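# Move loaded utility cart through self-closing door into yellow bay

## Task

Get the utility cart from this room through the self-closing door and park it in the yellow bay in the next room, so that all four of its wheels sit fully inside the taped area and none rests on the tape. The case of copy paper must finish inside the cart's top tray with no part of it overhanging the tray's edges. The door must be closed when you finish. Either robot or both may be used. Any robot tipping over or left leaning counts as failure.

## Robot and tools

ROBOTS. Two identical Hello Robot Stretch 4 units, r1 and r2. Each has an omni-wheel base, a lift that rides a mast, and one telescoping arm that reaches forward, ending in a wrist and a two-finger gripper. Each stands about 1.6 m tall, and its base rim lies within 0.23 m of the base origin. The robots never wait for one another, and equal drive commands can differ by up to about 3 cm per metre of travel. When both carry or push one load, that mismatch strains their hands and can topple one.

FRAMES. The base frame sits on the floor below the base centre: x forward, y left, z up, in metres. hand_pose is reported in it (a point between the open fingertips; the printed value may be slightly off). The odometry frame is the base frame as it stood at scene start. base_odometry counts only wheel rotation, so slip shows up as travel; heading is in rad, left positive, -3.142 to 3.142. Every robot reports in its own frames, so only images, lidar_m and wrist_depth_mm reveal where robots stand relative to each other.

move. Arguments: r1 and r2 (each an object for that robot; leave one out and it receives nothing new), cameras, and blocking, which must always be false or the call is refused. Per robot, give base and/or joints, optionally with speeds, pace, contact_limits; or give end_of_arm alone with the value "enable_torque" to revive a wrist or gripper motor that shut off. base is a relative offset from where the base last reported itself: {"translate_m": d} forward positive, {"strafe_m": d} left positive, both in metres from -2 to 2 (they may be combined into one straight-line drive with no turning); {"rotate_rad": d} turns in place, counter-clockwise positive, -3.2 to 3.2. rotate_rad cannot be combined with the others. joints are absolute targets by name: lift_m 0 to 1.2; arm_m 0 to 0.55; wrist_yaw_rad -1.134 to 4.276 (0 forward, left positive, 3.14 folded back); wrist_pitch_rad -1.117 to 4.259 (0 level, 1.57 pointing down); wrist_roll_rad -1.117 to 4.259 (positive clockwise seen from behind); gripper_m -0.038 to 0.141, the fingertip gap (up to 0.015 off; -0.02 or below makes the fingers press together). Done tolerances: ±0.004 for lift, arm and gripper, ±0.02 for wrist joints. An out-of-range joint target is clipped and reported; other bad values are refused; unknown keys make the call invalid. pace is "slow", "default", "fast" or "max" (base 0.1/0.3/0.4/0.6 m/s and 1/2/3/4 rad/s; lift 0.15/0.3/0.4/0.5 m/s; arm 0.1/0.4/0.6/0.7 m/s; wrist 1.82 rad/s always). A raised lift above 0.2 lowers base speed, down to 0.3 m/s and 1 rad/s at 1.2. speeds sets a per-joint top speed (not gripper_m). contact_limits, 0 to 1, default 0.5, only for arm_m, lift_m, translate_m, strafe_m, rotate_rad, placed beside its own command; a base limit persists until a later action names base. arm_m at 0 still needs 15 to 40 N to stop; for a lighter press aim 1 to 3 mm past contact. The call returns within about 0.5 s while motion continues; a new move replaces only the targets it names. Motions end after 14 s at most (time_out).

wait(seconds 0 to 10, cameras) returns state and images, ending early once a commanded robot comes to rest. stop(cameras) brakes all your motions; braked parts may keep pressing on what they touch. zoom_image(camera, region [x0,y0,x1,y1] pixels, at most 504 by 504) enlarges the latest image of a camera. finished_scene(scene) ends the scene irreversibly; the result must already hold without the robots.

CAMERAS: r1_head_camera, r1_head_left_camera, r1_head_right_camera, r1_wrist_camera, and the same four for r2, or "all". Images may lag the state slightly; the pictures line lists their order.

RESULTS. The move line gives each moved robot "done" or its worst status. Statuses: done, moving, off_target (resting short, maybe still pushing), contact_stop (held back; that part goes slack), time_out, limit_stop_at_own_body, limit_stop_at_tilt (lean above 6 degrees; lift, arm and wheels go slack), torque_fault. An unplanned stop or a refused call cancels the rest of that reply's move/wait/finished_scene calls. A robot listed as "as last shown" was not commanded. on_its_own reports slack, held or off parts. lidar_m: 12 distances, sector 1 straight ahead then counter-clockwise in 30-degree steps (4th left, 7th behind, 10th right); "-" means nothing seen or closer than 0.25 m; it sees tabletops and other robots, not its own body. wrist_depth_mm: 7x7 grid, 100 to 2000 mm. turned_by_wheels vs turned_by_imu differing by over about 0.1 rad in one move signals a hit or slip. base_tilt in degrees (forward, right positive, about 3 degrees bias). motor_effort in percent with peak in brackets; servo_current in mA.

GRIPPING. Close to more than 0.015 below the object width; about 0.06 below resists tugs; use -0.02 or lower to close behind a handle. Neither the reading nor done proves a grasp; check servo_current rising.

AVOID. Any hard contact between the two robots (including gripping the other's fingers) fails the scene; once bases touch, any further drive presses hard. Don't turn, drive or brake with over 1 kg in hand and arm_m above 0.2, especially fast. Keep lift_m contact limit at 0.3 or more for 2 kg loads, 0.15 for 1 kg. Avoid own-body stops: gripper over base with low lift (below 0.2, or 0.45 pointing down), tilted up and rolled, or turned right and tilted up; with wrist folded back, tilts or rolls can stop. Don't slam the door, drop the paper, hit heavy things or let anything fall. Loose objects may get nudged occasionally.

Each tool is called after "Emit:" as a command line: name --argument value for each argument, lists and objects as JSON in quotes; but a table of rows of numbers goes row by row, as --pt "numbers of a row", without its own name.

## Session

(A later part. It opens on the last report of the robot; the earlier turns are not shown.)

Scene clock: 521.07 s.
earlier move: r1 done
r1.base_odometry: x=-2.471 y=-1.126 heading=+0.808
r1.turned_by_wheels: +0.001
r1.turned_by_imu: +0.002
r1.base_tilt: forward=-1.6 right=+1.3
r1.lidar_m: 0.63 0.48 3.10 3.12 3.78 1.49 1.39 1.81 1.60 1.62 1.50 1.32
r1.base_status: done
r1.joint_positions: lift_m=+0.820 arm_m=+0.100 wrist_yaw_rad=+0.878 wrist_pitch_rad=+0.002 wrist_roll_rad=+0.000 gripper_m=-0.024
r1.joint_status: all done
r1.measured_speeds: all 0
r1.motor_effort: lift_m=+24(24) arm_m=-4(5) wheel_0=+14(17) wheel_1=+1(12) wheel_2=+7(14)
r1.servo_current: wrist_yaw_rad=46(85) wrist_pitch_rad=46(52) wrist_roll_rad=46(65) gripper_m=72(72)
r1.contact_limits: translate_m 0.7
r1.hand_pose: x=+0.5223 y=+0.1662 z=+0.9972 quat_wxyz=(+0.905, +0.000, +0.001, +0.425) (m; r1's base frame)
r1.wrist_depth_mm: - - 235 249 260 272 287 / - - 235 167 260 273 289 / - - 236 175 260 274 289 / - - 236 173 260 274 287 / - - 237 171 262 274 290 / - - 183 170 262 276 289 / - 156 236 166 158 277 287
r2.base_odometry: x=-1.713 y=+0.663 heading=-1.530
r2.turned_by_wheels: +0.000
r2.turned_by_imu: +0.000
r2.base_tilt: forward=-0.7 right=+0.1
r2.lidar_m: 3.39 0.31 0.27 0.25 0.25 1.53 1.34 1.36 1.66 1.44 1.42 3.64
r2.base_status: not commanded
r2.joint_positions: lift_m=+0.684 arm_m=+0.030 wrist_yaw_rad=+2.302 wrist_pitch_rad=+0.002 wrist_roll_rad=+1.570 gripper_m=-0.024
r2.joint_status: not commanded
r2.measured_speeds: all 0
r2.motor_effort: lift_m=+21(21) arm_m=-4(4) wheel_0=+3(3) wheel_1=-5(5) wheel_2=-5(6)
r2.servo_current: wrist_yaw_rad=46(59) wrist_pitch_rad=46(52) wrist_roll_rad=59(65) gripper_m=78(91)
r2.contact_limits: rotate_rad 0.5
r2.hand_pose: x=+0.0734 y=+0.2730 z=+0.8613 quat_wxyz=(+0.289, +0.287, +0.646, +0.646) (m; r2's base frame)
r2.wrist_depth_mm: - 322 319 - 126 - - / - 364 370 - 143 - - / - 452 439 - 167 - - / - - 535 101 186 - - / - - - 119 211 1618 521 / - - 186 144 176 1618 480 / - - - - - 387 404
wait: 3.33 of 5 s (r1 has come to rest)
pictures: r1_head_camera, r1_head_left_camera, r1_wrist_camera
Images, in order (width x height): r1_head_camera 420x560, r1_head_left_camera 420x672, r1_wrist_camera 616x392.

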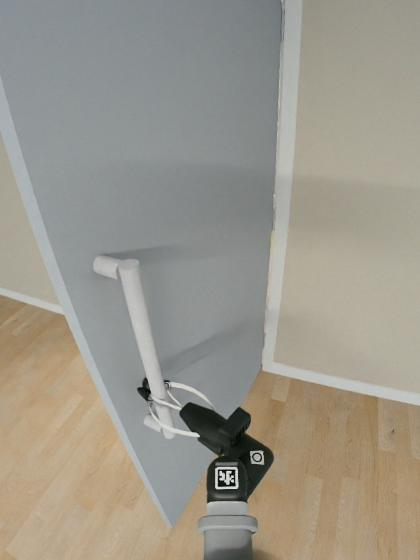

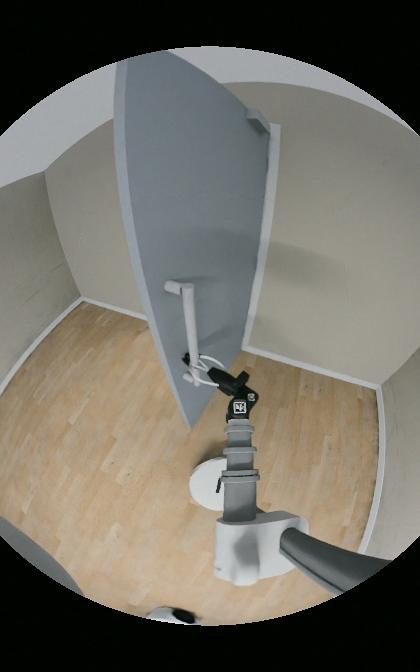

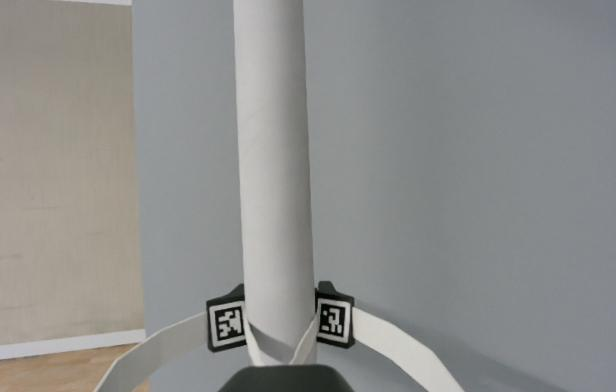

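Emit:
move --blocking false --r1 '{"base":{"translate_m":-0.012,"strafe_m":-0.235},"joints":{"wrist_yaw_rad":1.05},"speeds":{"wrist_yaw_rad":0.07},"pace":"slow","contact_limits":{"translate_m":0.7}}' --cameras '[]'

Emit:
wait --seconds 5 --cameras '["r1_head_left_camera","r2_head_right_camera"]'

Scene clock: 528.53 s.
move: r1 moving
r1.base_odometry: x=-2.461 y=-1.137 heading=+0.809
r1.turned_by_wheels: +0.002
r1.turned_by_imu: +0.001
r1.base_tilt: forward=-1.6 right=+1.2
r1.lidar_m: 0.61 0.48 3.13 3.14 3.78 1.47 1.41 1.81 1.59 1.60 1.48 1.32
r1.base_status: translate_m moving; strafe_m moving
r1.joint_positions: lift_m=+0.820 arm_m=+0.100 wrist_yaw_rad=+0.908 wrist_pitch_rad=+0.002 wrist_roll_rad=+0.000 gripper_m=-0.024
r1.joint_status: wrist_yaw_rad moving
r1.measured_speeds: translate_m=-0.002 strafe_m=-0.054 rotate_rad=-0.001 lift_m=+0.000 arm_m=+0.000 wrist_yaw_rad=+0.074 wrist_pitch_rad=+0.000 wrist_roll_rad=+0.000
r1.motor_effort: lift_m=+24(24) arm_m=-4(4) wheel_0=+16(18) wheel_1=-1(4) wheel_2=+10(10)
r1.servo_current: wrist_yaw_rad=59(72) wrist_pitch_rad=46(46) wrist_roll_rad=46(59) gripper_m=59(72)
r1.contact_limits: translate_m 0.7
r1.hand_pose: x=+0.5173 y=+0.1735 z=+0.9972 quat_wxyz=(+0.899, +0.000, +0.001, +0.439) (m; r1's base frame)
r1.wrist_depth_mm: - - 236 175 258 270 283 / - - 236 166 258 271 279 / - - 236 171 259 271 279 / - - 237 169 259 272 282 / - - 238 169 258 271 283 / - - 186 168 259 272 285 / - 235 237 165 169 274 285
r2: as last shown
r2.turned_by_imu: +0.001
r2.base_tilt: forward=-0.7 right=+0.0
r2.lidar_m: 3.39 0.32 0.27 0.26 0.25 1.51 1.36 1.36 1.66 1.47 1.42 3.62
r2.motor_effort: lift_m=+21(21) arm_m=-4(4) wheel_0=+2(3) wheel_1=-5(5) wheel_2=-5(5)
r2.servo_current: wrist_yaw_rad=46(52) wrist_pitch_rad=46(52) wrist_roll_rad=46(59) gripper_m=78(91)
r2.contact_limits: rotate_rad 0.5
r2.wrist_depth_mm: - 324 319 - 125 - - / - 368 370 - 143 - - / - 455 442 - 166 - - / - - 539 101 186 - - / - - - 119 212 1661 521 / - - 186 144 176 1618 480 / - - - - - 389 402
pictures: none
No camera images: "cameras" was empty.

Scene clock: 531.57 s.
earlier move: r1 done
r1.base_odometry: x=-2.309 y=-1.297 heading=+0.810
r1.turned_by_wheels: +0.000
r1.turned_by_imu: +0.003
r1.base_tilt: forward=-1.6 right=+1.2
r1.lidar_m: 0.72 0.43 3.03 3.37 4.10 1.44 1.50 1.51 1.39 1.36 1.41 1.26
r1.base_status: done
r1.joint_positions: lift_m=+0.820 arm_m=+0.100 wrist_yaw_rad=+1.065 wrist_pitch_rad=+0.002 wrist_roll_rad=+0.000 gripper_m=-0.024
r1.joint_status: all done
r1.measured_speeds: all 0
r1.motor_effort: lift_m=+24(24) arm_m=+4(4) wheel_0=+19(24) wheel_1=+4(8) wheel_2=+5(12)
r1.servo_current: wrist_yaw_rad=78(111) wrist_pitch_rad=33(52) wrist_roll_rad=46(72) gripper_m=65(72)
r1.contact_limits: translate_m 0.7
r1.hand_pose: x=+0.4871 y=+0.2099 z=+0.9972 quat_wxyz=(+0.862, -0.001, +0.001, +0.508) (m; r1's base frame)
r1.wrist_depth_mm: - 230 169 249 260 272 287 / - 230 161 249 260 276 287 / - 230 163 251 259 276 287 / - 230 163 252 260 276 287 / - 231 165 250 262 277 287 / - 230 167 181 262 276 289 / - 156 173 177 148 278 290
r2.base_odometry: x=-1.713 y=+0.663 heading=-1.530
r2.turned_by_wheels: +0.000
r2.turned_by_imu: +0.000
r2.base_tilt: forward=-0.7 right=+0.1
r2.lidar_m: 3.40 0.30 0.27 0.25 0.25 1.52 1.35 1.37 1.70 1.46 1.53 3.63
r2.base_status: not commanded
r2.joint_positions: lift_m=+0.684 arm_m=+0.030 wrist_yaw_rad=+2.302 wrist_pitch_rad=+0.002 wrist_roll_rad=+1.570 gripper_m=-0.024
r2.joint_status: not commanded
r2.measured_speeds: all 0
r2.motor_effort: lift_m=+21(21) arm_m=-3(4) wheel_0=+3(3) wheel_1=-5(5) wheel_2=-5(5)
r2.servo_current: wrist_yaw_rad=46(59) wrist_pitch_rad=46(52) wrist_roll_rad=52(59) gripper_m=91(91)
r2.contact_limits: rotate_rad 0.5
r2.hand_pose: x=+0.0734 y=+0.2730 z=+0.8613 quat_wxyz=(+0.289, +0.287, +0.646, +0.646) (m; r2's base frame)
r2.wrist_depth_mm: - 320 319 - 125 - - / - 368 370 - 143 - - / - 452 442 - 166 - - / - - 539 101 185 - - / - - - 119 213 1661 521 / - - 186 144 176 1618 484 / - - - - - 389 399
wait: 3.03 of 5 s (r1 has come to rest)
pictures: r1_head_left_camera, r2_head_right_camera
Images, in order (width x height): r1_head_left_camera 420x672, r2_head_right_camera 420x672.

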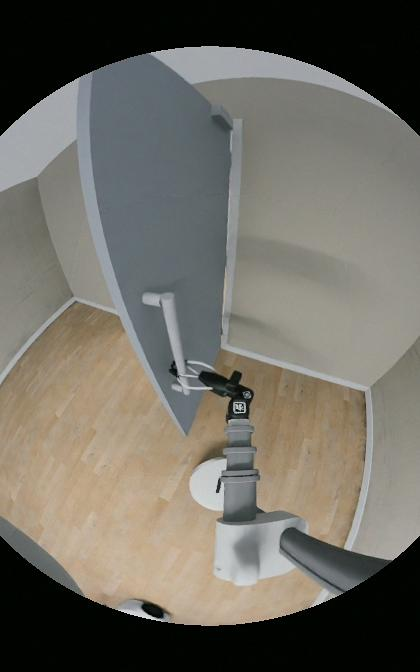

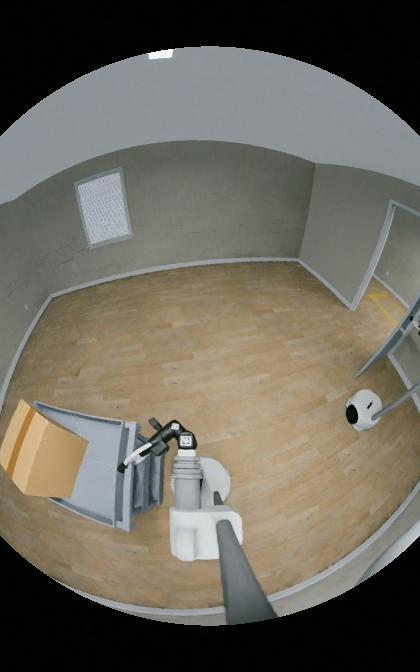

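Emit:
move --blocking false --r2 '{"base":{"translate_m":0.46,"strafe_m":-0.38},"pace":"slow","contact_limits":{"translate_m":0.6}}' --cameras '[]'

Emit:
wait --seconds 9 --cameras '["r2_head_left_camera","r2_head_right_camera"]'

Scene clock: 549.13 s.
move: r2 moving
r1: as last shown
r1.turned_by_imu: -0.001
r1.lidar_m: 0.72 0.44 3.03 3.38 4.09 1.42 1.46 1.58 1.39 1.39 1.41 1.26
r1.motor_effort: lift_m=+24(24) arm_m=+3(4) wheel_0=+19(19) wheel_1=+4(5) wheel_2=+5(5)
r1.servo_current: wrist_yaw_rad=85(111) wrist_pitch_rad=33(46) wrist_roll_rad=52(59) gripper_m=59(65)
r1.contact_limits: translate_m 0.7
r1.wrist_depth_mm: - 229 169 248 260 273 286 / - 229 161 249 259 274 290 / - 229 163 250 260 273 287 / - 229 163 251 262 273 287 / - 229 165 252 262 276 287 / - 230 168 182 262 276 289 / - 157 173 177 148 278 291
r2.base_odometry: x=-1.721 y=+0.652 heading=-1.530
r2.turned_by_wheels: +0.000
r2.turned_by_imu: +0.003
r2.base_tilt: forward=-0.7 right=+0.0
r2.lidar_m: 3.39 0.32 0.30 0.26 0.25 1.52 1.35 1.38 1.69 1.43 1.49 3.62
r2.base_status: translate_m moving; strafe_m moving
r2.joint_positions: lift_m=+0.684 arm_m=+0.030 wrist_yaw_rad=+2.302 wrist_pitch_rad=+0.002 wrist_roll_rad=+1.570 gripper_m=-0.024
r2.joint_status: not commanded
r2.measured_speeds: translate_m=+0.039 strafe_m=-0.033 rotate_rad=+0.002 lift_m=+0.000 arm_m=+0.000 wrist_yaw_rad=+0.000 wrist_pitch_rad=+0.000 wrist_roll_rad=+0.000
r2.motor_effort: lift_m=+21(21) arm_m=-3(4) wheel_0=+15(18) wheel_1=-5(5) wheel_2=-11(11)
r2.servo_current: wrist_yaw_rad=46(52) wrist_pitch_rad=39(46) wrist_roll_rad=39(52) gripper_m=85(85)
r2.contact_limits: translate_m 0.6
r2.hand_pose: x=+0.0733 y=+0.2730 z=+0.8613 quat_wxyz=(+0.289, +0.287, +0.646, +0.646) (m; r2's base frame)
r2.wrist_depth_mm: - 324 319 - 131 - - / - 368 373 - 146 - - / - 449 439 - 165 - - / - - 535 105 194 - - / - - - 122 220 1618 521 / - - 185 148 176 1618 480 / - - - - - 389 394
pictures: none
No camera images: "cameras" was empty.

Scene clock: 555.83 s.
earlier move: r2 done
r1.base_odometry: x=-2.309 y=-1.297 heading=+0.810
r1.turned_by_wheels: +0.000
r1.turned_by_imu: +0.000
r1.base_tilt: forward=-1.6 right=+1.3
r1.lidar_m: 0.71 0.42 3.03 3.34 1.28 1.04 2.48 1.56 1.39 1.39 1.41 1.25
r1.base_status: not commanded
r1.joint_positions: lift_m=+0.820 arm_m=+0.100 wrist_yaw_rad=+1.065 wrist_pitch_rad=+0.002 wrist_roll_rad=+0.000 gripper_m=-0.024
r1.joint_status: not commanded
r1.measured_speeds: all 0
r1.motor_effort: lift_m=+24(24) arm_m=+4(4) wheel_0=+19(20) wheel_1=+4(5) wheel_2=+5(5)
r1.servo_current: wrist_yaw_rad=98(117) wrist_pitch_rad=39(52) wrist_roll_rad=46(72) gripper_m=65(72)
r1.contact_limits: translate_m 0.7
r1.hand_pose: x=+0.4871 y=+0.2099 z=+0.9972 quat_wxyz=(+0.862, -0.001, +0.001, +0.508) (m; r1's base frame)
r1.wrist_depth_mm: - 230 170 248 259 273 287 / - 230 161 248 262 274 290 / - 229 163 250 260 276 287 / - 230 164 250 262 276 287 / - 229 165 251 262 276 290 / - 230 167 181 262 276 289 / - 157 173 176 148 278 290
r2.base_odometry: x=-2.074 y=+0.187 heading=-1.529
r2.turned_by_wheels: +0.001
r2.turned_by_imu: +0.008
r2.base_tilt: forward=-0.6 right=+0.1
r2.lidar_m: 3.01 3.03 0.30 0.25 0.25 0.27 1.73 1.76 1.22 1.05 2.74 3.09
r2.base_status: done
r2.joint_positions: lift_m=+0.684 arm_m=+0.030 wrist_yaw_rad=+2.305 wrist_pitch_rad=+0.002 wrist_roll_rad=+1.570 gripper_m=-0.024
r2.joint_status: not commanded
r2.measured_speeds: all 0
r2.motor_effort: lift_m=+21(21) arm_m=+4(5) wheel_0=+8(25) wheel_1=+2(10) wheel_2=-2(11)
r2.servo_current: wrist_yaw_rad=52(65) wrist_pitch_rad=46(52) wrist_roll_rad=52(65) gripper_m=91(91)
r2.contact_limits: translate_m 0.6
r2.hand_pose: x=+0.0725 y=+0.2727 z=+0.8613 quat_wxyz=(+0.288, +0.286, +0.646, +0.646) (m; r2's base frame)
r2.wrist_depth_mm: - - - 141 195 1464 - / - - - 146 203 768 - / - 421 415 151 211 - - / - 455 439 160 220 - - / - - 480 168 229 - - / - - 184 173 180 - - / - - - - - 1756 500
wait: 6.70 of 9 s (r2 has come to rest)
pictures: r2_head_left_camera, r2_head_right_camera
Images, in order (width x height): r2_head_left_camera 420x672, r2_head_right_camera 420x672.

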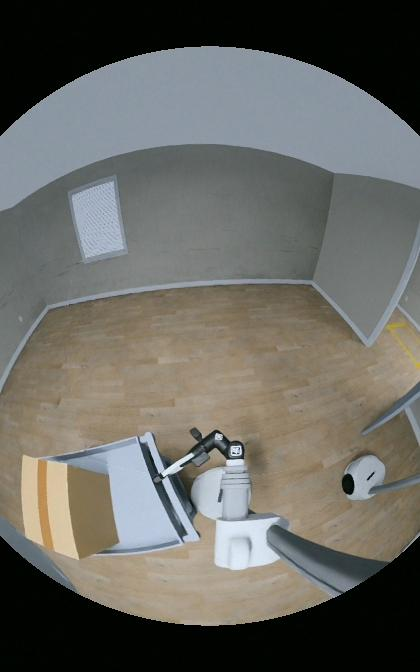

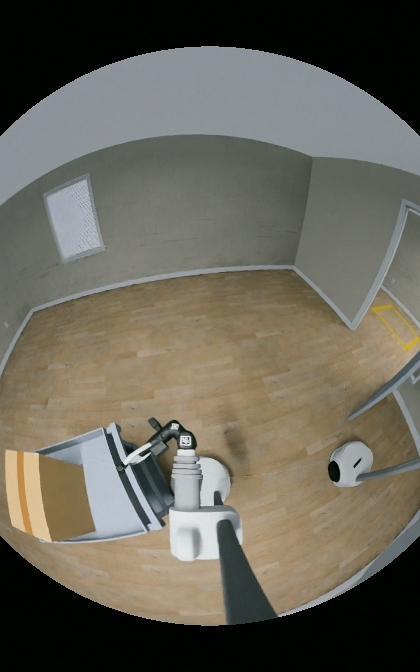

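Emit:
move --blocking false --r2 '{"base":{"translate_m":0.5,"strafe_m":-0.37},"pace":"slow","contact_limits":{"translate_m":0.6}}' --cameras '[]'

Emit:
wait --seconds 9 --cameras '["r2_head_left_camera"]'

Scene clock: 577.93 s.
move: r2 moving
r1: as last shown
r1.turned_by_imu: -0.001
r1.lidar_m: 0.73 0.45 3.03 3.35 1.18 1.02 2.49 1.58 1.37 1.39 1.43 1.27
r1.motor_effort: lift_m=+24(24) arm_m=+4(4) wheel_0=+19(20) wheel_1=+5(5) wheel_2=+5(5)
r1.servo_current: wrist_yaw_rad=104(104) wrist_pitch_rad=46(52) wrist_roll_rad=33(59) gripper_m=59(65)
r1.contact_limits: translate_m 0.7
r1.wrist_depth_mm: - 229 170 248 259 274 289 / - 229 161 248 260 274 287 / - 230 163 249 260 274 289 / - 230 164 251 260 274 287 / - 229 166 251 263 276 289 / - 230 167 181 263 276 290 / - 156 173 177 148 278 290
r2.base_odometry: x=-2.081 y=+0.176 heading=-1.528
r2.turned_by_wheels: +0.001
r2.turned_by_imu: +0.004
r2.base_tilt: forward=-0.7 right=+0.0
r2.lidar_m: 3.00 3.03 0.27 0.25 0.25 0.25 1.74 1.78 1.16 1.05 2.74 3.10
r2.base_status: translate_m moving; strafe_m moving
r2.joint_positions: lift_m=+0.684 arm_m=+0.030 wrist_yaw_rad=+2.305 wrist_pitch_rad=+0.002 wrist_roll_rad=+1.570 gripper_m=-0.024
r2.joint_status: not commanded
r2.measured_speeds: translate_m=+0.043 strafe_m=-0.032 rotate_rad=+0.001 lift_m=+0.000 arm_m=+0.000 wrist_yaw_rad=+0.000 wrist_pitch_rad=+0.000 wrist_roll_rad=+0.000
r2.motor_effort: lift_m=+21(21) arm_m=+4(5) wheel_0=+13(19) wheel_1=+1(2) wheel_2=-6(7)
r2.servo_current: wrist_yaw_rad=46(59) wrist_pitch_rad=39(46) wrist_roll_rad=46(52) gripper_m=85(91)
r2.contact_limits: translate_m 0.6
r2.hand_pose: x=+0.0725 y=+0.2727 z=+0.8613 quat_wxyz=(+0.288, +0.286, +0.646, +0.646) (m; r2's base frame)
r2.wrist_depth_mm: - - - 141 195 1464 - / - - - 147 203 768 - / - 418 418 152 211 - - / - 455 439 160 220 - - / - - 480 167 230 - - / - - 185 174 180 - - / - - - - - 1756 500
pictures: none
No camera images: "cameras" was empty.

Scene clock: 584.87 s.
earlier move: r2 done
r1.base_odometry: x=-2.309 y=-1.297 heading=+0.810
r1.turned_by_wheels: +0.000
r1.turned_by_imu: +0.000
r1.base_tilt: forward=-1.6 right=+1.2
r1.lidar_m: 0.72 0.44 3.05 1.09 0.87 1.29 2.46 1.55 1.38 1.40 1.40 1.24
r1.base_status: not commanded
r1.joint_positions: lift_m=+0.820 arm_m=+0.100 wrist_yaw_rad=+1.065 wrist_pitch_rad=+0.002 wrist_roll_rad=+0.000 gripper_m=-0.024
r1.joint_status: not commanded
r1.measured_speeds: all 0
r1.motor_effort: lift_m=+24(24) arm_m=+4(4) wheel_0=+19(20) wheel_1=+4(5) wheel_2=+5(5)
r1.servo_current: wrist_yaw_rad=98(111) wrist_pitch_rad=33(52) wrist_roll_rad=46(65) gripper_m=65(72)
r1.contact_limits: translate_m 0.7
r1.hand_pose: x=+0.4871 y=+0.2099 z=+0.9972 quat_wxyz=(+0.862, -0.001, +0.001, +0.508) (m; r1's base frame)
r1.wrist_depth_mm: - 230 169 248 259 273 289 / - 231 161 248 259 276 287 / - 230 163 250 262 274 289 / - 229 163 250 262 274 289 / - 231 165 251 262 276 289 / - 231 167 181 263 276 289 / - 157 173 177 148 279 290
r2.base_odometry: x=-2.422 y=-0.328 heading=-1.528
r2.turned_by_wheels: +0.000
r2.turned_by_imu: +0.009
r2.base_tilt: forward=-0.7 right=+0.1
r2.lidar_m: 2.56 2.59 0.26 0.25 0.25 0.26 2.17 1.01 0.89 1.08 2.18 2.57
r2.base_status: done
r2.joint_positions: lift_m=+0.684 arm_m=+0.030 wrist_yaw_rad=+2.305 wrist_pitch_rad=+0.002 wrist_roll_rad=+1.570 gripper_m=-0.024
r2.joint_status: not commanded
r2.measured_speeds: all 0
r2.motor_effort: lift_m=+21(21) arm_m=+5(5) wheel_0=+8(19) wheel_1=+2(6) wheel_2=-3(8)
r2.servo_current: wrist_yaw_rad=39(65) wrist_pitch_rad=39(52) wrist_roll_rad=52(59) gripper_m=78(91)
r2.contact_limits: translate_m 0.6
r2.hand_pose: x=+0.0725 y=+0.2727 z=+0.8613 quat_wxyz=(+0.288, +0.286, +0.646, +0.646) (m; r2's base frame)
r2.wrist_depth_mm: - - - 140 194 1499 - / - - - 146 202 768 - / - 418 415 151 211 - - / - 459 442 160 220 - - / - - 477 167 229 - - / - - 186 174 180 - - / - - - - - 1708 500
wait: 6.93 of 9 s (r2 has come to rest)
pictures: r2_head_left_camera
Images, in order (width x height): r2_head_left_camera 420x672.

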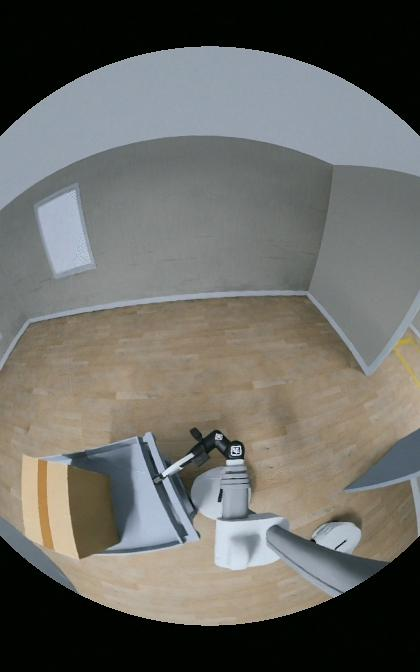

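Emit:
move --blocking false --r2 '{"base":{"translate_m":0.48,"strafe_m":-0.3},"pace":"slow","contact_limits":{"translate_m":0.6}}' --cameras '[]'

Emit:
wait --seconds 9 --cameras '["r2_head_left_camera","r2_head_right_camera","r2_head_camera"]'

Scene clock: 601.80 s.
move: r2 moving
r1: as last shown
r1.turned_by_imu: -0.001
r1.lidar_m: 0.70 0.43 3.03 1.03 0.87 1.29 2.47 1.54 1.37 1.39 1.43 1.26
r1.motor_effort: lift_m=+24(24) arm_m=+4(4) wheel_0=+19(20) wheel_1=+5(5) wheel_2=+5(5)
r1.servo_current: wrist_yaw_rad=78(104) wrist_pitch_rad=39(46) wrist_roll_rad=46(52) gripper_m=59(65)
r1.contact_limits: translate_m 0.7
r1.wrist_depth_mm: - 229 170 248 259 273 289 / - 229 161 248 260 273 287 / - 230 163 249 260 276 287 / - 230 164 250 260 274 289 / - 230 165 252 262 276 287 / - 231 167 181 262 274 291 / - 157 174 177 148 277 290
r2.base_odometry: x=-2.429 y=-0.340 heading=-1.528
r2.turned_by_wheels: +0.001
r2.turned_by_imu: +0.003
r2.base_tilt: forward=-0.7 right=+0.1
r2.lidar_m: 2.55 2.61 0.28 0.25 0.25 0.25 2.17 1.03 0.88 1.09 2.16 2.56
r2.base_status: translate_m moving; strafe_m moving
r2.joint_positions: lift_m=+0.684 arm_m=+0.030 wrist_yaw_rad=+2.305 wrist_pitch_rad=+0.002 wrist_roll_rad=+1.570 gripper_m=-0.024
r2.joint_status: not commanded
r2.measured_speeds: translate_m=+0.048 strafe_m=-0.028 rotate_rad=+0.000 lift_m=+0.000 arm_m=+0.000 wrist_yaw_rad=+0.000 wrist_pitch_rad=+0.000 wrist_roll_rad=+0.000
r2.motor_effort: lift_m=+21(21) arm_m=+4(5) wheel_0=+14(16) wheel_1=+0(3) wheel_2=-8(9)
r2.servo_current: wrist_yaw_rad=52(59) wrist_pitch_rad=46(46) wrist_roll_rad=46(59) gripper_m=78(85)
r2.contact_limits: translate_m 0.6
r2.hand_pose: x=+0.0725 y=+0.2727 z=+0.8613 quat_wxyz=(+0.288, +0.286, +0.646, +0.646) (m; r2's base frame)
r2.wrist_depth_mm: - - - 140 194 1499 - / - - - 146 202 768 - / - 421 415 150 211 - - / - 455 442 160 220 - - / - - 480 167 229 - - / - - 185 174 181 - - / - - - - - 1756 500
pictures: none
No camera images: "cameras" was empty.

Scene clock: 608.13 s.
earlier move: r2 done
r1.base_odometry: x=-2.309 y=-1.297 heading=+0.810
r1.turned_by_wheels: +0.000
r1.turned_by_imu: +0.000
r1.base_tilt: forward=-1.6 right=+1.3
r1.lidar_m: 0.70 0.43 3.08 1.02 1.23 4.50 2.43 1.55 1.38 1.38 1.39 1.23
r1.base_status: not commanded
r1.joint_positions: lift_m=+0.820 arm_m=+0.100 wrist_yaw_rad=+1.065 wrist_pitch_rad=+0.002 wrist_roll_rad=+0.000 gripper_m=-0.024
r1.joint_status: not commanded
r1.measured_speeds: all 0
r1.motor_effort: lift_m=+24(24) arm_m=+4(4) wheel_0=+19(20) wheel_1=+5(5) wheel_2=+5(5)
r1.servo_current: wrist_yaw_rad=78(111) wrist_pitch_rad=39(52) wrist_roll_rad=46(65) gripper_m=59(72)
r1.contact_limits: translate_m 0.7
r1.hand_pose: x=+0.4871 y=+0.2099 z=+0.9972 quat_wxyz=(+0.862, -0.001, +0.001, +0.508) (m; r1's base frame)
r1.wrist_depth_mm: - 229 170 248 259 273 287 / - 229 161 248 260 274 289 / - 230 163 250 260 274 287 / - 229 163 251 262 276 287 / - 230 165 251 263 274 287 / - 231 167 182 263 277 290 / - 157 172 177 148 278 290
r2.base_odometry: x=-2.701 y=-0.820 heading=-1.528
r2.turned_by_wheels: +0.000
r2.turned_by_imu: +0.007
r2.base_tilt: forward=-0.7 right=+0.0
r2.lidar_m: 2.14 2.18 0.30 0.25 0.25 0.26 2.58 1.06 1.03 1.78 1.71 2.12
r2.base_status: done
r2.joint_positions: lift_m=+0.684 arm_m=+0.030 wrist_yaw_rad=+2.305 wrist_pitch_rad=+0.002 wrist_roll_rad=+1.570 gripper_m=-0.024
r2.joint_status: not commanded
r2.measured_speeds: all 0
r2.motor_effort: lift_m=+21(21) arm_m=+5(5) wheel_0=+7(18) wheel_1=+4(10) wheel_2=-5(10)
r2.servo_current: wrist_yaw_rad=59(65) wrist_pitch_rad=39(46) wrist_roll_rad=52(65) gripper_m=78(85)
r2.contact_limits: translate_m 0.6
r2.hand_pose: x=+0.0725 y=+0.2727 z=+0.8613 quat_wxyz=(+0.288, +0.286, +0.646, +0.646) (m; r2's base frame)
r2.wrist_depth_mm: - - - 139 194 1430 - / - - 591 145 201 759 - / - 421 415 150 209 - - / - 452 439 159 219 - - / - - 480 167 229 - - / - - 186 173 180 - - / - - - - - 1808 496
wait: 6.33 of 9 s (r2 has come to rest)
pictures: r2_head_camera, r2_head_left_camera, r2_head_right_camera
Images, in order (width x height): r2_head_camera 420x560, r2_head_left_camera 420x672, r2_head_right_camera 420x672.

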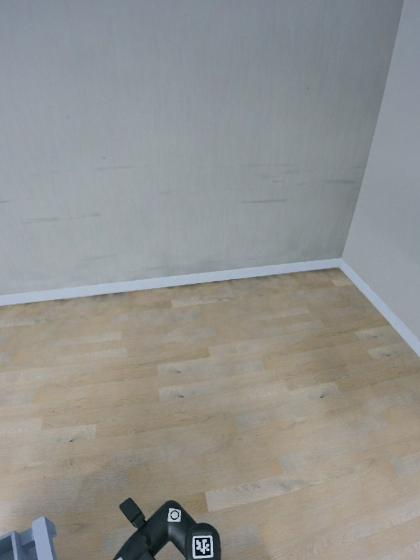

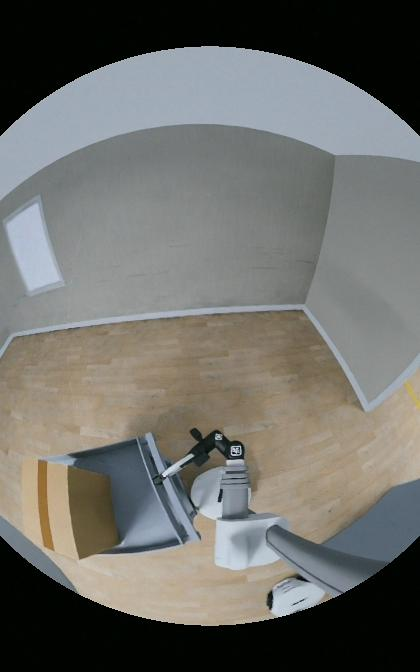

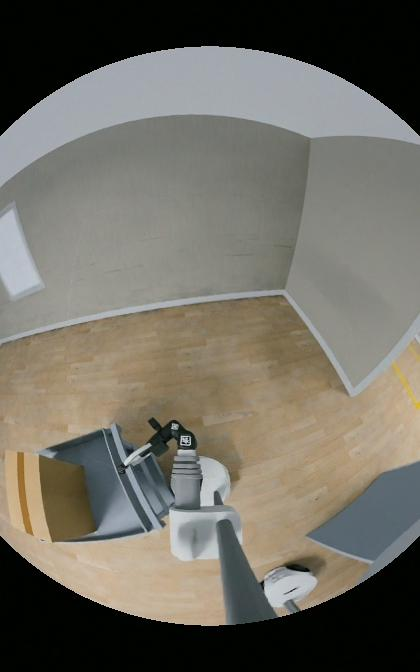

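Emit:
move --blocking false --cameras '["r2_head_left_camera","r2_head_right_camera","r2_head_camera"]' --r2 '{"base":{"translate_m":0.08,"strafe_m":-0.5},"pace":"slow","contact_limits":{"translate_m":0.6}}'

Emit:
wait --seconds 6 --cameras '["r2_head_left_camera","r2_head_right_camera","r2_head_camera"]'

Scene clock: 637.17 s.
move: r2 moving
r1: as last shown
r1.turned_by_imu: -0.002
r1.lidar_m: 0.71 0.43 3.03 1.03 1.22 4.50 2.45 1.58 1.38 1.39 1.44 1.25
r1.motor_effort: lift_m=+24(24) arm_m=+4(4) wheel_0=+19(20) wheel_1=+4(5) wheel_2=+5(5)
r1.servo_current: wrist_yaw_rad=85(104) wrist_pitch_rad=39(46) wrist_roll_rad=39(59) gripper_m=65(65)
r1.contact_limits: translate_m 0.7
r1.wrist_depth_mm: - 229 169 248 259 274 289 / - 229 161 249 260 274 289 / - 230 163 250 260 274 287 / - 229 163 250 260 276 290 / - 230 165 251 263 276 290 / - 230 167 181 262 276 289 / - 157 173 177 148 277 290
r2.base_odometry: x=-2.714 y=-0.823 heading=-1.528
r2.turned_by_wheels: +0.000
r2.turned_by_imu: +0.004
r2.base_tilt: forward=-0.7 right=+0.1
r2.lidar_m: 2.13 2.19 0.28 0.25 0.25 2.88 2.59 1.05 1.01 1.72 1.70 2.11
r2.base_status: translate_m moving; strafe_m moving
r2.joint_positions: lift_m=+0.684 arm_m=+0.030 wrist_yaw_rad=+2.303 wrist_pitch_rad=+0.002 wrist_roll_rad=+1.570 gripper_m=-0.024
r2.joint_status: not commanded
r2.measured_speeds: translate_m=+0.008 strafe_m=-0.053 rotate_rad=+0.002 lift_m=+0.000 arm_m=+0.000 wrist_yaw_rad=-0.010 wrist_pitch_rad=+0.000 wrist_roll_rad=+0.000
r2.motor_effort: lift_m=+21(21) arm_m=+4(5) wheel_0=+15(16) wheel_1=-8(9) wheel_2=-7(8)
r2.servo_current: wrist_yaw_rad=39(59) wrist_pitch_rad=39(46) wrist_roll_rad=52(52) gripper_m=78(85)
r2.contact_limits: translate_m 0.6
r2.hand_pose: x=+0.0731 y=+0.2729 z=+0.8613 quat_wxyz=(+0.289, +0.287, +0.646, +0.646) (m; r2's base frame)
r2.wrist_depth_mm: - - - 141 195 1464 - / - - - 146 204 759 - / - 418 415 151 211 - - / - 452 442 160 220 - - / - - 477 167 230 - - / - - 185 174 180 - - / - - - - - 1808 500
pictures: r2_head_camera, r2_head_left_camera, r2_head_right_camera
Images, in order (width x height): r2_head_camera 420x560, r2_head_left_camera 420x672, r2_head_right_camera 420x672.

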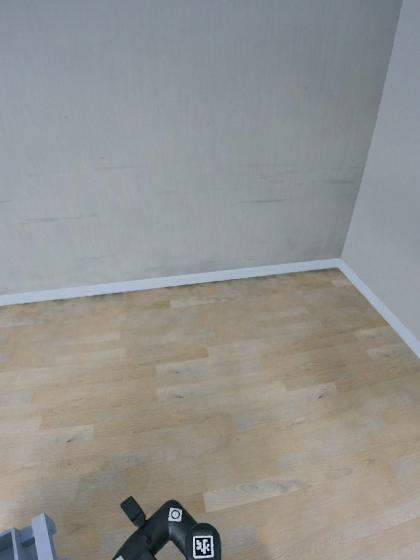

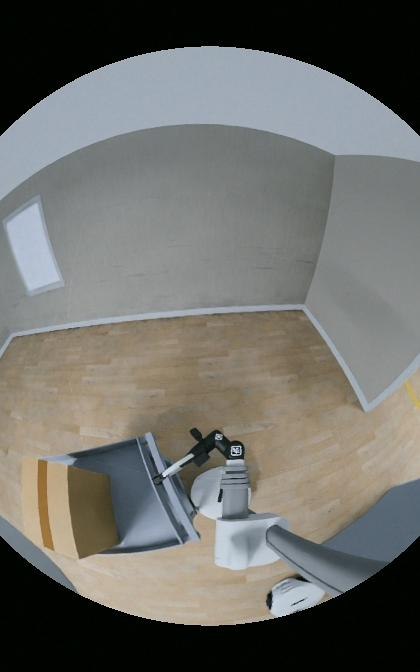

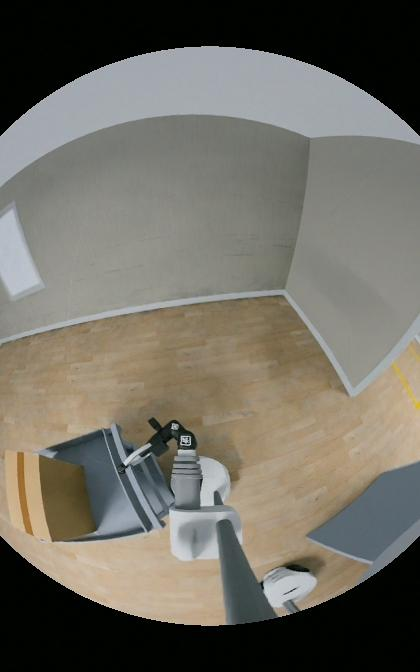

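Scene clock: 642.93 s.
earlier move: r2 done
r1.base_odometry: x=-2.309 y=-1.297 heading=+0.810
r1.turned_by_wheels: +0.000
r1.turned_by_imu: +0.000
r1.base_tilt: forward=-1.6 right=+1.2
r1.lidar_m: 0.70 0.44 0.95 1.08 4.06 4.51 2.49 1.54 1.38 1.40 1.42 1.27
r1.base_status: not commanded
r1.joint_positions: lift_m=+0.820 arm_m=+0.100 wrist_yaw_rad=+1.065 wrist_pitch_rad=+0.002 wrist_roll_rad=+0.000 gripper_m=-0.024
r1.joint_status: not commanded
r1.measured_speeds: all 0
r1.motor_effort: lift_m=+24(24) arm_m=+4(4) wheel_0=+19(20) wheel_1=+4(5) wheel_2=+5(5)
r1.servo_current: wrist_yaw_rad=91(111) wrist_pitch_rad=33(52) wrist_roll_rad=46(72) gripper_m=65(72)
r1.contact_limits: translate_m 0.7
r1.hand_pose: x=+0.4871 y=+0.2099 z=+0.9972 quat_wxyz=(+0.862, -0.001, +0.001, +0.508) (m; r1's base frame)
r1.wrist_depth_mm: - 229 169 248 260 274 289 / - 229 161 249 259 273 287 / - 230 163 250 259 273 287 / - 229 163 251 260 274 289 / 1182 230 165 251 262 276 290 / - 230 167 181 260 277 290 / - 157 173 177 148 279 290
r2.base_odometry: x=-3.197 y=-0.921 heading=-1.529
r2.turned_by_wheels: -0.001
r2.turned_by_imu: +0.000
r2.base_tilt: forward=-0.6 right=+0.1
r2.lidar_m: 2.16 0.30 0.26 0.25 0.25 2.86 0.99 0.80 0.96 4.13 1.20 1.49
r2.base_status: done
r2.joint_positions: lift_m=+0.684 arm_m=+0.030 wrist_yaw_rad=+2.294 wrist_pitch_rad=+0.002 wrist_roll_rad=+1.570 gripper_m=-0.024
r2.joint_status: not commanded
r2.measured_speeds: all 0
r2.motor_effort: lift_m=+21(21) arm_m=+4(5) wheel_0=+3(16) wheel_1=-7(13) wheel_2=-6(8)
r2.servo_current: wrist_yaw_rad=52(65) wrist_pitch_rad=33(52) wrist_roll_rad=46(59) gripper_m=85(91)
r2.contact_limits: translate_m 0.6
r2.hand_pose: x=+0.0755 y=+0.2740 z=+0.8613 quat_wxyz=(+0.292, +0.290, +0.645, +0.645) (m; r2's base frame)
r2.wrist_depth_mm: - 325 330 - - 118 - / - 377 382 - 135 - - / - 508 466 - 156 - - / - - - - 177 549 - / - - - 114 224 1661 512 / - - 186 140 179 1661 466 / - - - - 402 1808 1078
wait: 5.77 of 6 s (r2 has come to rest)
pictures: r2_head_camera, r2_head_left_camera, r2_head_right_camera
Images, in order (width x height): r2_head_camera 420x560, r2_head_left_camera 420x672, r2_head_right_camera 420x672.

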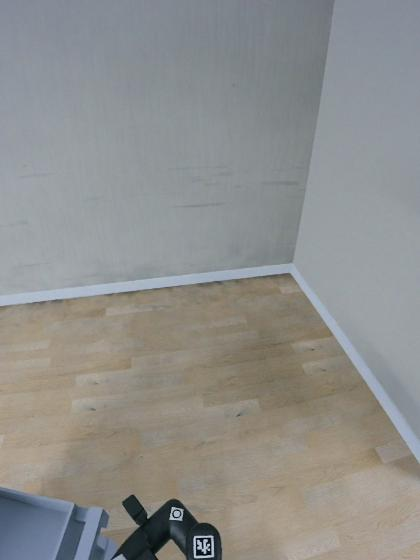

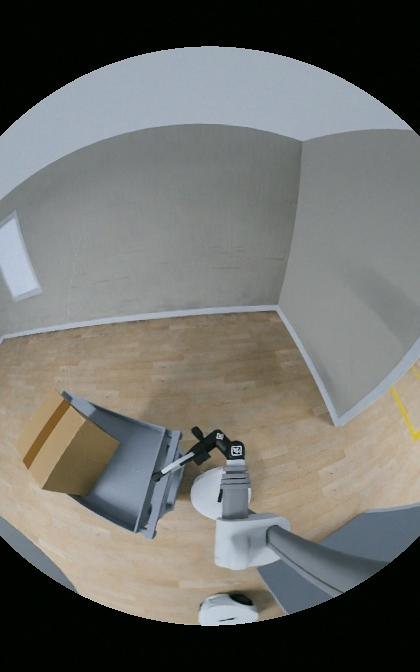

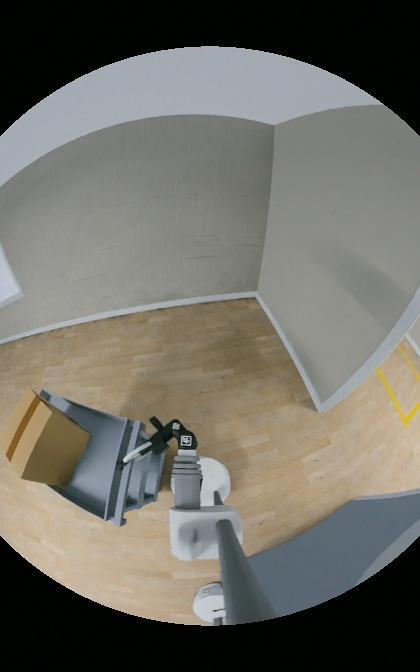

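Emit:
move --blocking false --cameras '[]' --r2 '{"base":{"rotate_rad":0.38},"pace":"slow"}'

Emit:
wait --seconds 3 --cameras '["r2_head_left_camera","r2_head_right_camera"]'

Scene clock: 662.67 s.
move: r2 moving
r1: as last shown
r1.turned_by_imu: -0.001
r1.lidar_m: 0.71 0.45 0.97 1.06 4.06 4.48 2.48 1.55 1.37 1.39 1.41 1.25
r1.motor_effort: lift_m=+24(24) arm_m=+4(4) wheel_0=+19(19) wheel_1=+4(5) wheel_2=+5(5)
r1.servo_current: wrist_yaw_rad=91(104) wrist_pitch_rad=39(46) wrist_roll_rad=39(59) gripper_m=59(65)
r1.contact_limits: translate_m 0.7
r1.wrist_depth_mm: - 229 170 250 260 274 287 / - 230 161 250 260 274 286 / - 230 163 251 262 274 290 / - 231 163 252 260 274 289 / 1182 229 165 251 262 276 289 / - 231 167 181 262 277 290 / - 157 173 177 148 278 291
r2.base_odometry: x=-3.197 y=-0.921 heading=-1.404
r2.turned_by_wheels: +0.125
r2.turned_by_imu: +0.124
r2.base_tilt: forward=-0.6 right=+0.1
r2.lidar_m: 2.12 0.32 0.29 0.25 0.27 2.74 0.81 0.79 1.02 1.25 1.21 1.66
r2.base_status: rotate_rad moving
r2.joint_positions: lift_m=+0.684 arm_m=+0.030 wrist_yaw_rad=+2.291 wrist_pitch_rad=+0.002 wrist_roll_rad=+1.570 gripper_m=-0.024
r2.joint_status: not commanded
r2.measured_speeds: translate_m=-0.001 strafe_m=+0.002 rotate_rad=+0.488 lift_m=+0.000 arm_m=+0.000 wrist_yaw_rad=-0.015 wrist_pitch_rad=+0.000 wrist_roll_rad=+0.000
r2.motor_effort: lift_m=+21(21) arm_m=+4(5) wheel_0=-16(16) wheel_1=-11(12) wheel_2=-9(10)
r2.servo_current: wrist_yaw_rad=72(72) wrist_pitch_rad=46(46) wrist_roll_rad=52(59) gripper_m=78(85)
r2.hand_pose: x=+0.0763 y=+0.2744 z=+0.8613 quat_wxyz=(+0.293, +0.291, +0.644, +0.644) (m; r2's base frame)
r2.wrist_depth_mm: - 329 - - - - - / - 394 - - - - - / - - - - - - - / - - - - - 544 535 / - - - - - 1576 488 / - - 185 119 177 1464 452 / - - - - - 1618 1205
pictures: none
No camera images: "cameras" was empty.

Scene clock: 663.70 s.
earlier move: r2 done
r1.base_odometry: x=-2.309 y=-1.297 heading=+0.810
r1.turned_by_wheels: +0.000
r1.turned_by_imu: +0.000
r1.base_tilt: forward=-1.6 right=+1.3
r1.lidar_m: 0.71 0.44 0.95 1.00 1.42 4.51 2.44 1.54 1.38 1.39 1.40 1.25
r1.base_status: not commanded
r1.joint_positions: lift_m=+0.820 arm_m=+0.100 wrist_yaw_rad=+1.065 wrist_pitch_rad=+0.002 wrist_roll_rad=+0.000 gripper_m=-0.024
r1.joint_status: not commanded
r1.measured_speeds: all 0
r1.motor_effort: lift_m=+24(24) arm_m=+4(4) wheel_0=+19(19) wheel_1=+5(5) wheel_2=+5(5)
r1.servo_current: wrist_yaw_rad=85(104) wrist_pitch_rad=52(52) wrist_roll_rad=52(65) gripper_m=59(65)
r1.contact_limits: translate_m 0.7
r1.hand_pose: x=+0.4871 y=+0.2099 z=+0.9972 quat_wxyz=(+0.862, -0.001, +0.001, +0.508) (m; r1's base frame)
r1.wrist_depth_mm: - 229 169 248 259 274 289 / - 229 161 249 260 273 289 / - 231 163 251 260 274 287 / - 230 163 251 262 274 289 / - 229 165 250 262 276 289 / - 229 167 181 262 277 289 / - 157 173 177 148 278 290
r2.base_odometry: x=-3.197 y=-0.921 heading=-1.151
r2.turned_by_wheels: +0.252
r2.turned_by_imu: +0.244
r2.base_tilt: forward=-0.7 right=+0.0
r2.lidar_m: 2.14 0.29 0.30 0.29 0.34 0.98 0.78 0.87 1.31 1.22 1.36 2.15
r2.base_status: done
r2.joint_positions: lift_m=+0.684 arm_m=+0.030 wrist_yaw_rad=+2.274 wrist_pitch_rad=+0.002 wrist_roll_rad=+1.570 gripper_m=-0.024
r2.joint_status: not commanded
r2.measured_speeds: translate_m=+0.000 strafe_m=+0.000 rotate_rad=+0.001 lift_m=+0.000 arm_m=+0.000 wrist_yaw_rad=+0.000 wrist_pitch_rad=+0.000 wrist_roll_rad=+0.000
r2.on_its_own: wrist_yaw_rad is at rest, and its servo_current (176 mA) is outside its rest range (0 to 104 mA)
r2.motor_effort: lift_m=+21(21) arm_m=+4(5) wheel_0=-13(22) wheel_1=-11(14) wheel_2=-9(14)
r2.servo_current: wrist_yaw_rad=176(182) wrist_pitch_rad=39(46) wrist_roll_rad=52(59) gripper_m=78(91)
r2.hand_pose: x=+0.0812 y=+0.2766 z=+0.8613 quat_wxyz=(+0.298, +0.296, +0.642, +0.642) (m; r2's base frame)
r2.wrist_depth_mm: - - - - - - - / - - - - - - - / - - - - - - - / - - - - - - - / - - - - - - - / - - - - - - - / - - - - - 1708 1182
wait: 1.03 of 3 s (r2 has come to rest)
pictures: r2_head_left_camera, r2_head_right_camera
Images, in order (width x height): r2_head_left_camera 420x672, r2_head_right_camera 420x672.

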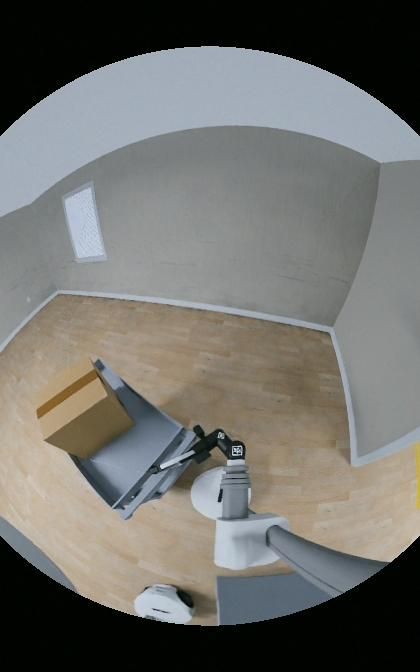

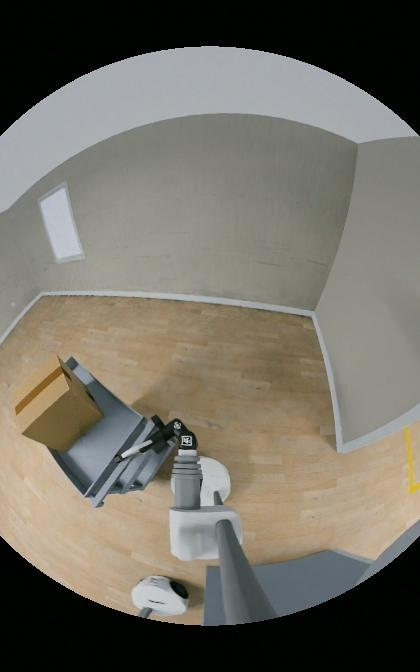

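Emit:
move --blocking false --cameras '[]' --r2 '{"base":{"translate_m":-0.1,"strafe_m":-0.5},"pace":"slow","contact_limits":{"translate_m":0.6}}'

Emit:
wait --seconds 7 --cameras '["r2_head_left_camera","r2_head_right_camera"]'

Scene clock: 679.10 s.
move: r2 moving
r1: as last shown
r1.turned_by_imu: -0.001
r1.base_tilt: forward=-1.6 right=+1.2
r1.lidar_m: 0.72 0.43 0.96 1.00 1.38 4.52 2.47 1.56 1.39 1.41 1.40 1.25
r1.motor_effort: lift_m=+24(24) arm_m=+4(4) wheel_0=+19(20) wheel_1=+4(5) wheel_2=+5(5)
r1.servo_current: wrist_yaw_rad=85(111) wrist_pitch_rad=33(46) wrist_roll_rad=59(59) gripper_m=59(65)
r1.contact_limits: translate_m 0.7
r1.wrist_depth_mm: - 229 170 248 259 274 287 / - 229 161 249 260 274 289 / - 230 163 250 260 274 289 / - 230 164 250 263 274 289 / - 231 165 251 263 276 289 / - 231 167 182 262 276 289 / - 157 173 177 148 279 291
r2.base_odometry: x=-3.209 y=-0.924 heading=-1.152
r2.turned_by_wheels: +0.000
r2.turned_by_imu: +0.002
r2.base_tilt: forward=-0.6 right=+0.0
r2.lidar_m: 2.15 0.34 0.29 0.26 0.34 0.98 0.77 0.86 1.31 1.21 1.34 2.16
r2.base_status: translate_m moving; strafe_m moving
r2.joint_positions: lift_m=+0.684 arm_m=+0.030 wrist_yaw_rad=+2.274 wrist_pitch_rad=+0.002 wrist_roll_rad=+1.570 gripper_m=-0.024
r2.joint_status: not commanded
r2.measured_speeds: translate_m=-0.010 strafe_m=-0.051 rotate_rad=+0.001 lift_m=+0.000 arm_m=+0.000 wrist_yaw_rad=+0.000 wrist_pitch_rad=+0.000 wrist_roll_rad=+0.000
r2.motor_effort: lift_m=+21(21) arm_m=+4(4) wheel_0=+5(10) wheel_1=-16(18) wheel_2=+5(6)
r2.servo_current: wrist_yaw_rad=156(176) wrist_pitch_rad=39(46) wrist_roll_rad=39(52) gripper_m=85(85)
r2.contact_limits: translate_m 0.6
r2.hand_pose: x=+0.0812 y=+0.2766 z=+0.8613 quat_wxyz=(+0.298, +0.296, +0.642, +0.642) (m; r2's base frame)
r2.wrist_depth_mm: - - - - - - - / - - - - - - - / - - - - - - - / - - - - - - - / - - - - - - - / - - - - - - 1205 / - - - - - 1708 1182
pictures: none
No camera images: "cameras" was empty.

Scene clock: 684.93 s.
earlier move: r2 done
r1.base_odometry: x=-2.309 y=-1.297 heading=+0.810
r1.turned_by_wheels: +0.000
r1.turned_by_imu: +0.000
r1.base_tilt: forward=-1.7 right=+1.2
r1.lidar_m: 0.71 0.42 0.60 0.70 4.09 4.51 2.47 1.55 1.37 1.39 1.42 1.26
r1.base_status: not commanded
r1.joint_positions: lift_m=+0.820 arm_m=+0.100 wrist_yaw_rad=+1.065 wrist_pitch_rad=+0.002 wrist_roll_rad=+0.000 gripper_m=-0.024
r1.joint_status: not commanded
r1.measured_speeds: all 0
r1.motor_effort: lift_m=+24(24) arm_m=+4(4) wheel_0=+19(20) wheel_1=+5(5) wheel_2=+5(5)
r1.servo_current: wrist_yaw_rad=78(111) wrist_pitch_rad=39(52) wrist_roll_rad=46(65) gripper_m=59(72)
r1.contact_limits: translate_m 0.7
r1.hand_pose: x=+0.4871 y=+0.2099 z=+0.9972 quat_wxyz=(+0.862, -0.001, +0.001, +0.508) (m; r1's base frame)
r1.wrist_depth_mm: - 229 170 247 259 274 287 / - 229 161 248 260 274 287 / - 230 163 249 262 276 289 / - 229 163 250 260 276 289 / - 232 165 251 262 276 289 / 585 231 167 182 262 276 289 / 492 156 173 177 148 278 290
r2.base_odometry: x=-3.694 y=-1.034 heading=-1.150
r2.turned_by_wheels: +0.002
r2.turned_by_imu: +0.004
r2.base_tilt: forward=-0.7 right=+0.1
r2.lidar_m: 2.12 2.42 0.30 0.25 0.25 0.74 0.75 0.80 3.62 0.73 0.79 1.31
r2.base_status: done
r2.joint_positions: lift_m=+0.684 arm_m=+0.030 wrist_yaw_rad=+2.303 wrist_pitch_rad=+0.002 wrist_roll_rad=+1.570 gripper_m=-0.024
r2.joint_status: not commanded
r2.measured_speeds: all 0
r2.motor_effort: lift_m=+21(21) arm_m=+4(4) wheel_0=+9(18) wheel_1=-1(18) wheel_2=+7(9)
r2.servo_current: wrist_yaw_rad=52(176) wrist_pitch_rad=39(52) wrist_roll_rad=52(65) gripper_m=78(91)
r2.contact_limits: translate_m 0.6
r2.hand_pose: x=+0.0731 y=+0.2729 z=+0.8613 quat_wxyz=(+0.289, +0.287, +0.646, +0.646) (m; r2's base frame)
r2.wrist_depth_mm: - - - 140 195 1499 - / - - 597 146 203 768 - / - 421 415 151 211 - - / - 455 439 160 220 - - / - - 480 167 229 - - / - 535 185 174 180 1308 - / - - - - - - 500
wait: 5.83 of 7 s (r2 has come to rest)
pictures: r2_head_left_camera, r2_head_right_camera
Images, in order (width x height): r2_head_left_camera 420x672, r2_head_right_camera 420x672.

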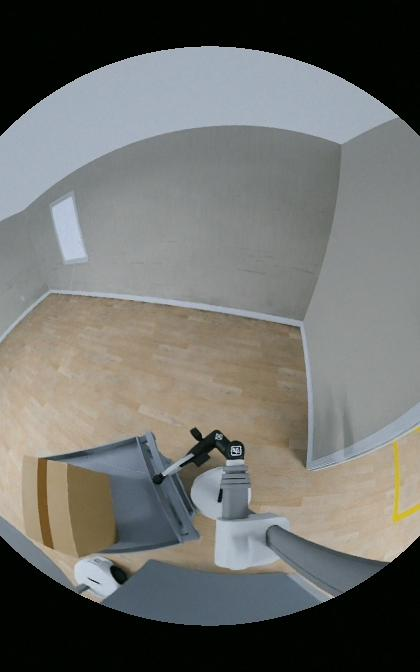

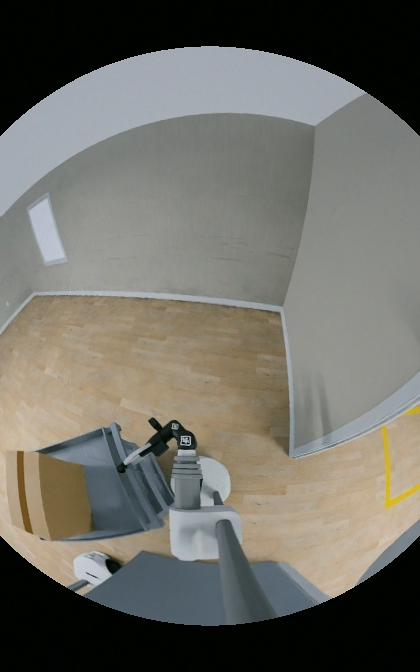

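Emit:
move --blocking false --cameras '[]' --r2 '{"base":{"translate_m":-0.06,"strafe_m":-0.3},"pace":"slow","contact_limits":{"translate_m":0.6}}'

Emit:
wait --seconds 5 --cameras '["r2_head_left_camera","r2_head_right_camera"]'

Scene clock: 699.53 s.
move: r2 moving
r1: as last shown
r1.turned_by_imu: -0.001
r1.base_tilt: forward=-1.6 right=+1.2
r1.lidar_m: 0.70 0.44 0.60 0.73 4.09 4.49 2.47 1.56 1.39 1.38 1.42 1.24
r1.motor_effort: lift_m=+24(24) arm_m=+4(4) wheel_0=+19(20) wheel_1=+4(5) wheel_2=+5(5)
r1.servo_current: wrist_yaw_rad=78(98) wrist_pitch_rad=39(46) wrist_roll_rad=59(59) gripper_m=59(65)
r1.contact_limits: translate_m 0.7
r1.wrist_depth_mm: - 229 170 249 259 274 287 / - 229 161 248 260 274 287 / - 230 163 251 260 276 287 / - 230 163 251 260 274 289 / - 230 166 251 262 277 289 / 691 230 167 181 262 277 289 / 488 157 173 177 148 278 290
r2.base_odometry: x=-3.707 y=-1.037 heading=-1.149
r2.turned_by_wheels: +0.001
r2.turned_by_imu: +0.003
r2.base_tilt: forward=-0.7 right=+0.1
r2.lidar_m: 2.15 2.43 0.28 0.25 0.25 0.75 0.74 0.83 3.60 0.70 0.77 1.26
r2.base_status: translate_m moving; strafe_m moving
r2.joint_positions: lift_m=+0.684 arm_m=+0.030 wrist_yaw_rad=+2.303 wrist_pitch_rad=+0.002 wrist_roll_rad=+1.570 gripper_m=-0.024
r2.joint_status: not commanded
r2.measured_speeds: translate_m=-0.010 strafe_m=-0.052 rotate_rad=+0.002 lift_m=+0.000 arm_m=+0.000 wrist_yaw_rad=+0.000 wrist_pitch_rad=+0.000 wrist_roll_rad=+0.000
r2.motor_effort: lift_m=+21(21) arm_m=+4(4) wheel_0=+10(16) wheel_1=-7(9) wheel_2=+6(8)
r2.servo_current: wrist_yaw_rad=46(52) wrist_pitch_rad=39(46) wrist_roll_rad=39(52) gripper_m=78(91)
r2.contact_limits: translate_m 0.6
r2.hand_pose: x=+0.0731 y=+0.2729 z=+0.8613 quat_wxyz=(+0.289, +0.287, +0.646, +0.646) (m; r2's base frame)
r2.wrist_depth_mm: - - - 140 195 1499 - / - - 603 146 202 768 - / - 421 413 151 211 - - / - 452 445 160 220 - - / - - 480 167 229 - - / - - 185 174 180 1336 - / - - 1281 - - - 500
pictures: none
No camera images: "cameras" was empty.

Scene clock: 703.33 s.
earlier move: r2 done
r1.base_odometry: x=-2.309 y=-1.297 heading=+0.810
r1.turned_by_wheels: +0.000
r1.turned_by_imu: +0.000
r1.base_tilt: forward=-1.6 right=+1.2
r1.lidar_m: 0.71 0.43 0.71 3.34 4.09 4.51 2.46 1.54 1.37 1.38 1.41 1.25
r1.base_status: not commanded
r1.joint_positions: lift_m=+0.820 arm_m=+0.100 wrist_yaw_rad=+1.065 wrist_pitch_rad=+0.002 wrist_roll_rad=+0.000 gripper_m=-0.024
r1.joint_status: not commanded
r1.measured_speeds: all 0
r1.motor_effort: lift_m=+24(24) arm_m=+4(4) wheel_0=+19(20) wheel_1=+4(5) wheel_2=+5(5)
r1.servo_current: wrist_yaw_rad=91(111) wrist_pitch_rad=39(52) wrist_roll_rad=59(65) gripper_m=65(72)
r1.contact_limits: translate_m 0.7
r1.hand_pose: x=+0.4871 y=+0.2099 z=+0.9972 quat_wxyz=(+0.862, -0.001, +0.001, +0.508) (m; r1's base frame)
r1.wrist_depth_mm: - 229 170 249 260 274 287 / - 230 161 248 259 273 289 / - 229 163 251 260 273 289 / - 230 163 251 262 274 287 / - 231 165 251 260 276 289 / - 231 167 181 263 277 290 / - 157 173 177 147 278 290
r2.base_odometry: x=-3.992 y=-1.102 heading=-1.149
r2.turned_by_wheels: +0.000
r2.turned_by_imu: +0.002
r2.base_tilt: forward=-0.7 right=+0.0
r2.lidar_m: 2.13 2.45 0.30 0.25 0.25 0.74 0.73 0.80 3.33 0.59 0.45 0.73
r2.base_status: done
r2.joint_positions: lift_m=+0.684 arm_m=+0.030 wrist_yaw_rad=+2.303 wrist_pitch_rad=+0.002 wrist_roll_rad=+1.570 gripper_m=-0.024
r2.joint_status: not commanded
r2.measured_speeds: all 0
r2.motor_effort: lift_m=+21(21) arm_m=+4(4) wheel_0=+9(17) wheel_1=-1(9) wheel_2=+6(9)
r2.servo_current: wrist_yaw_rad=39(65) wrist_pitch_rad=39(52) wrist_roll_rad=52(59) gripper_m=78(91)
r2.contact_limits: translate_m 0.6
r2.hand_pose: x=+0.0731 y=+0.2729 z=+0.8613 quat_wxyz=(+0.289, +0.287, +0.646, +0.646) (m; r2's base frame)
r2.wrist_depth_mm: - - - 141 196 1430 - / - - 609 146 203 759 - / - 421 418 151 211 - - / - 455 439 160 220 - - / - 496 477 167 230 - - / - 517 186 174 180 - - / - - - - - - 496
wait: 3.80 of 5 s (r2 has come to rest)
pictures: r2_head_left_camera, r2_head_right_camera
Images, in order (width x height): r2_head_left_camera 420x672, r2_head_right_camera 420x672.

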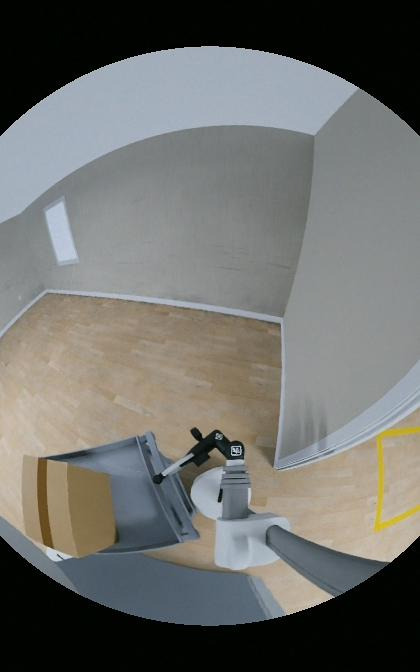

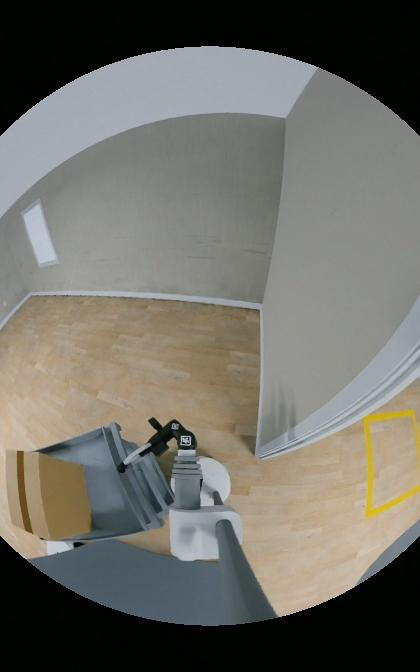

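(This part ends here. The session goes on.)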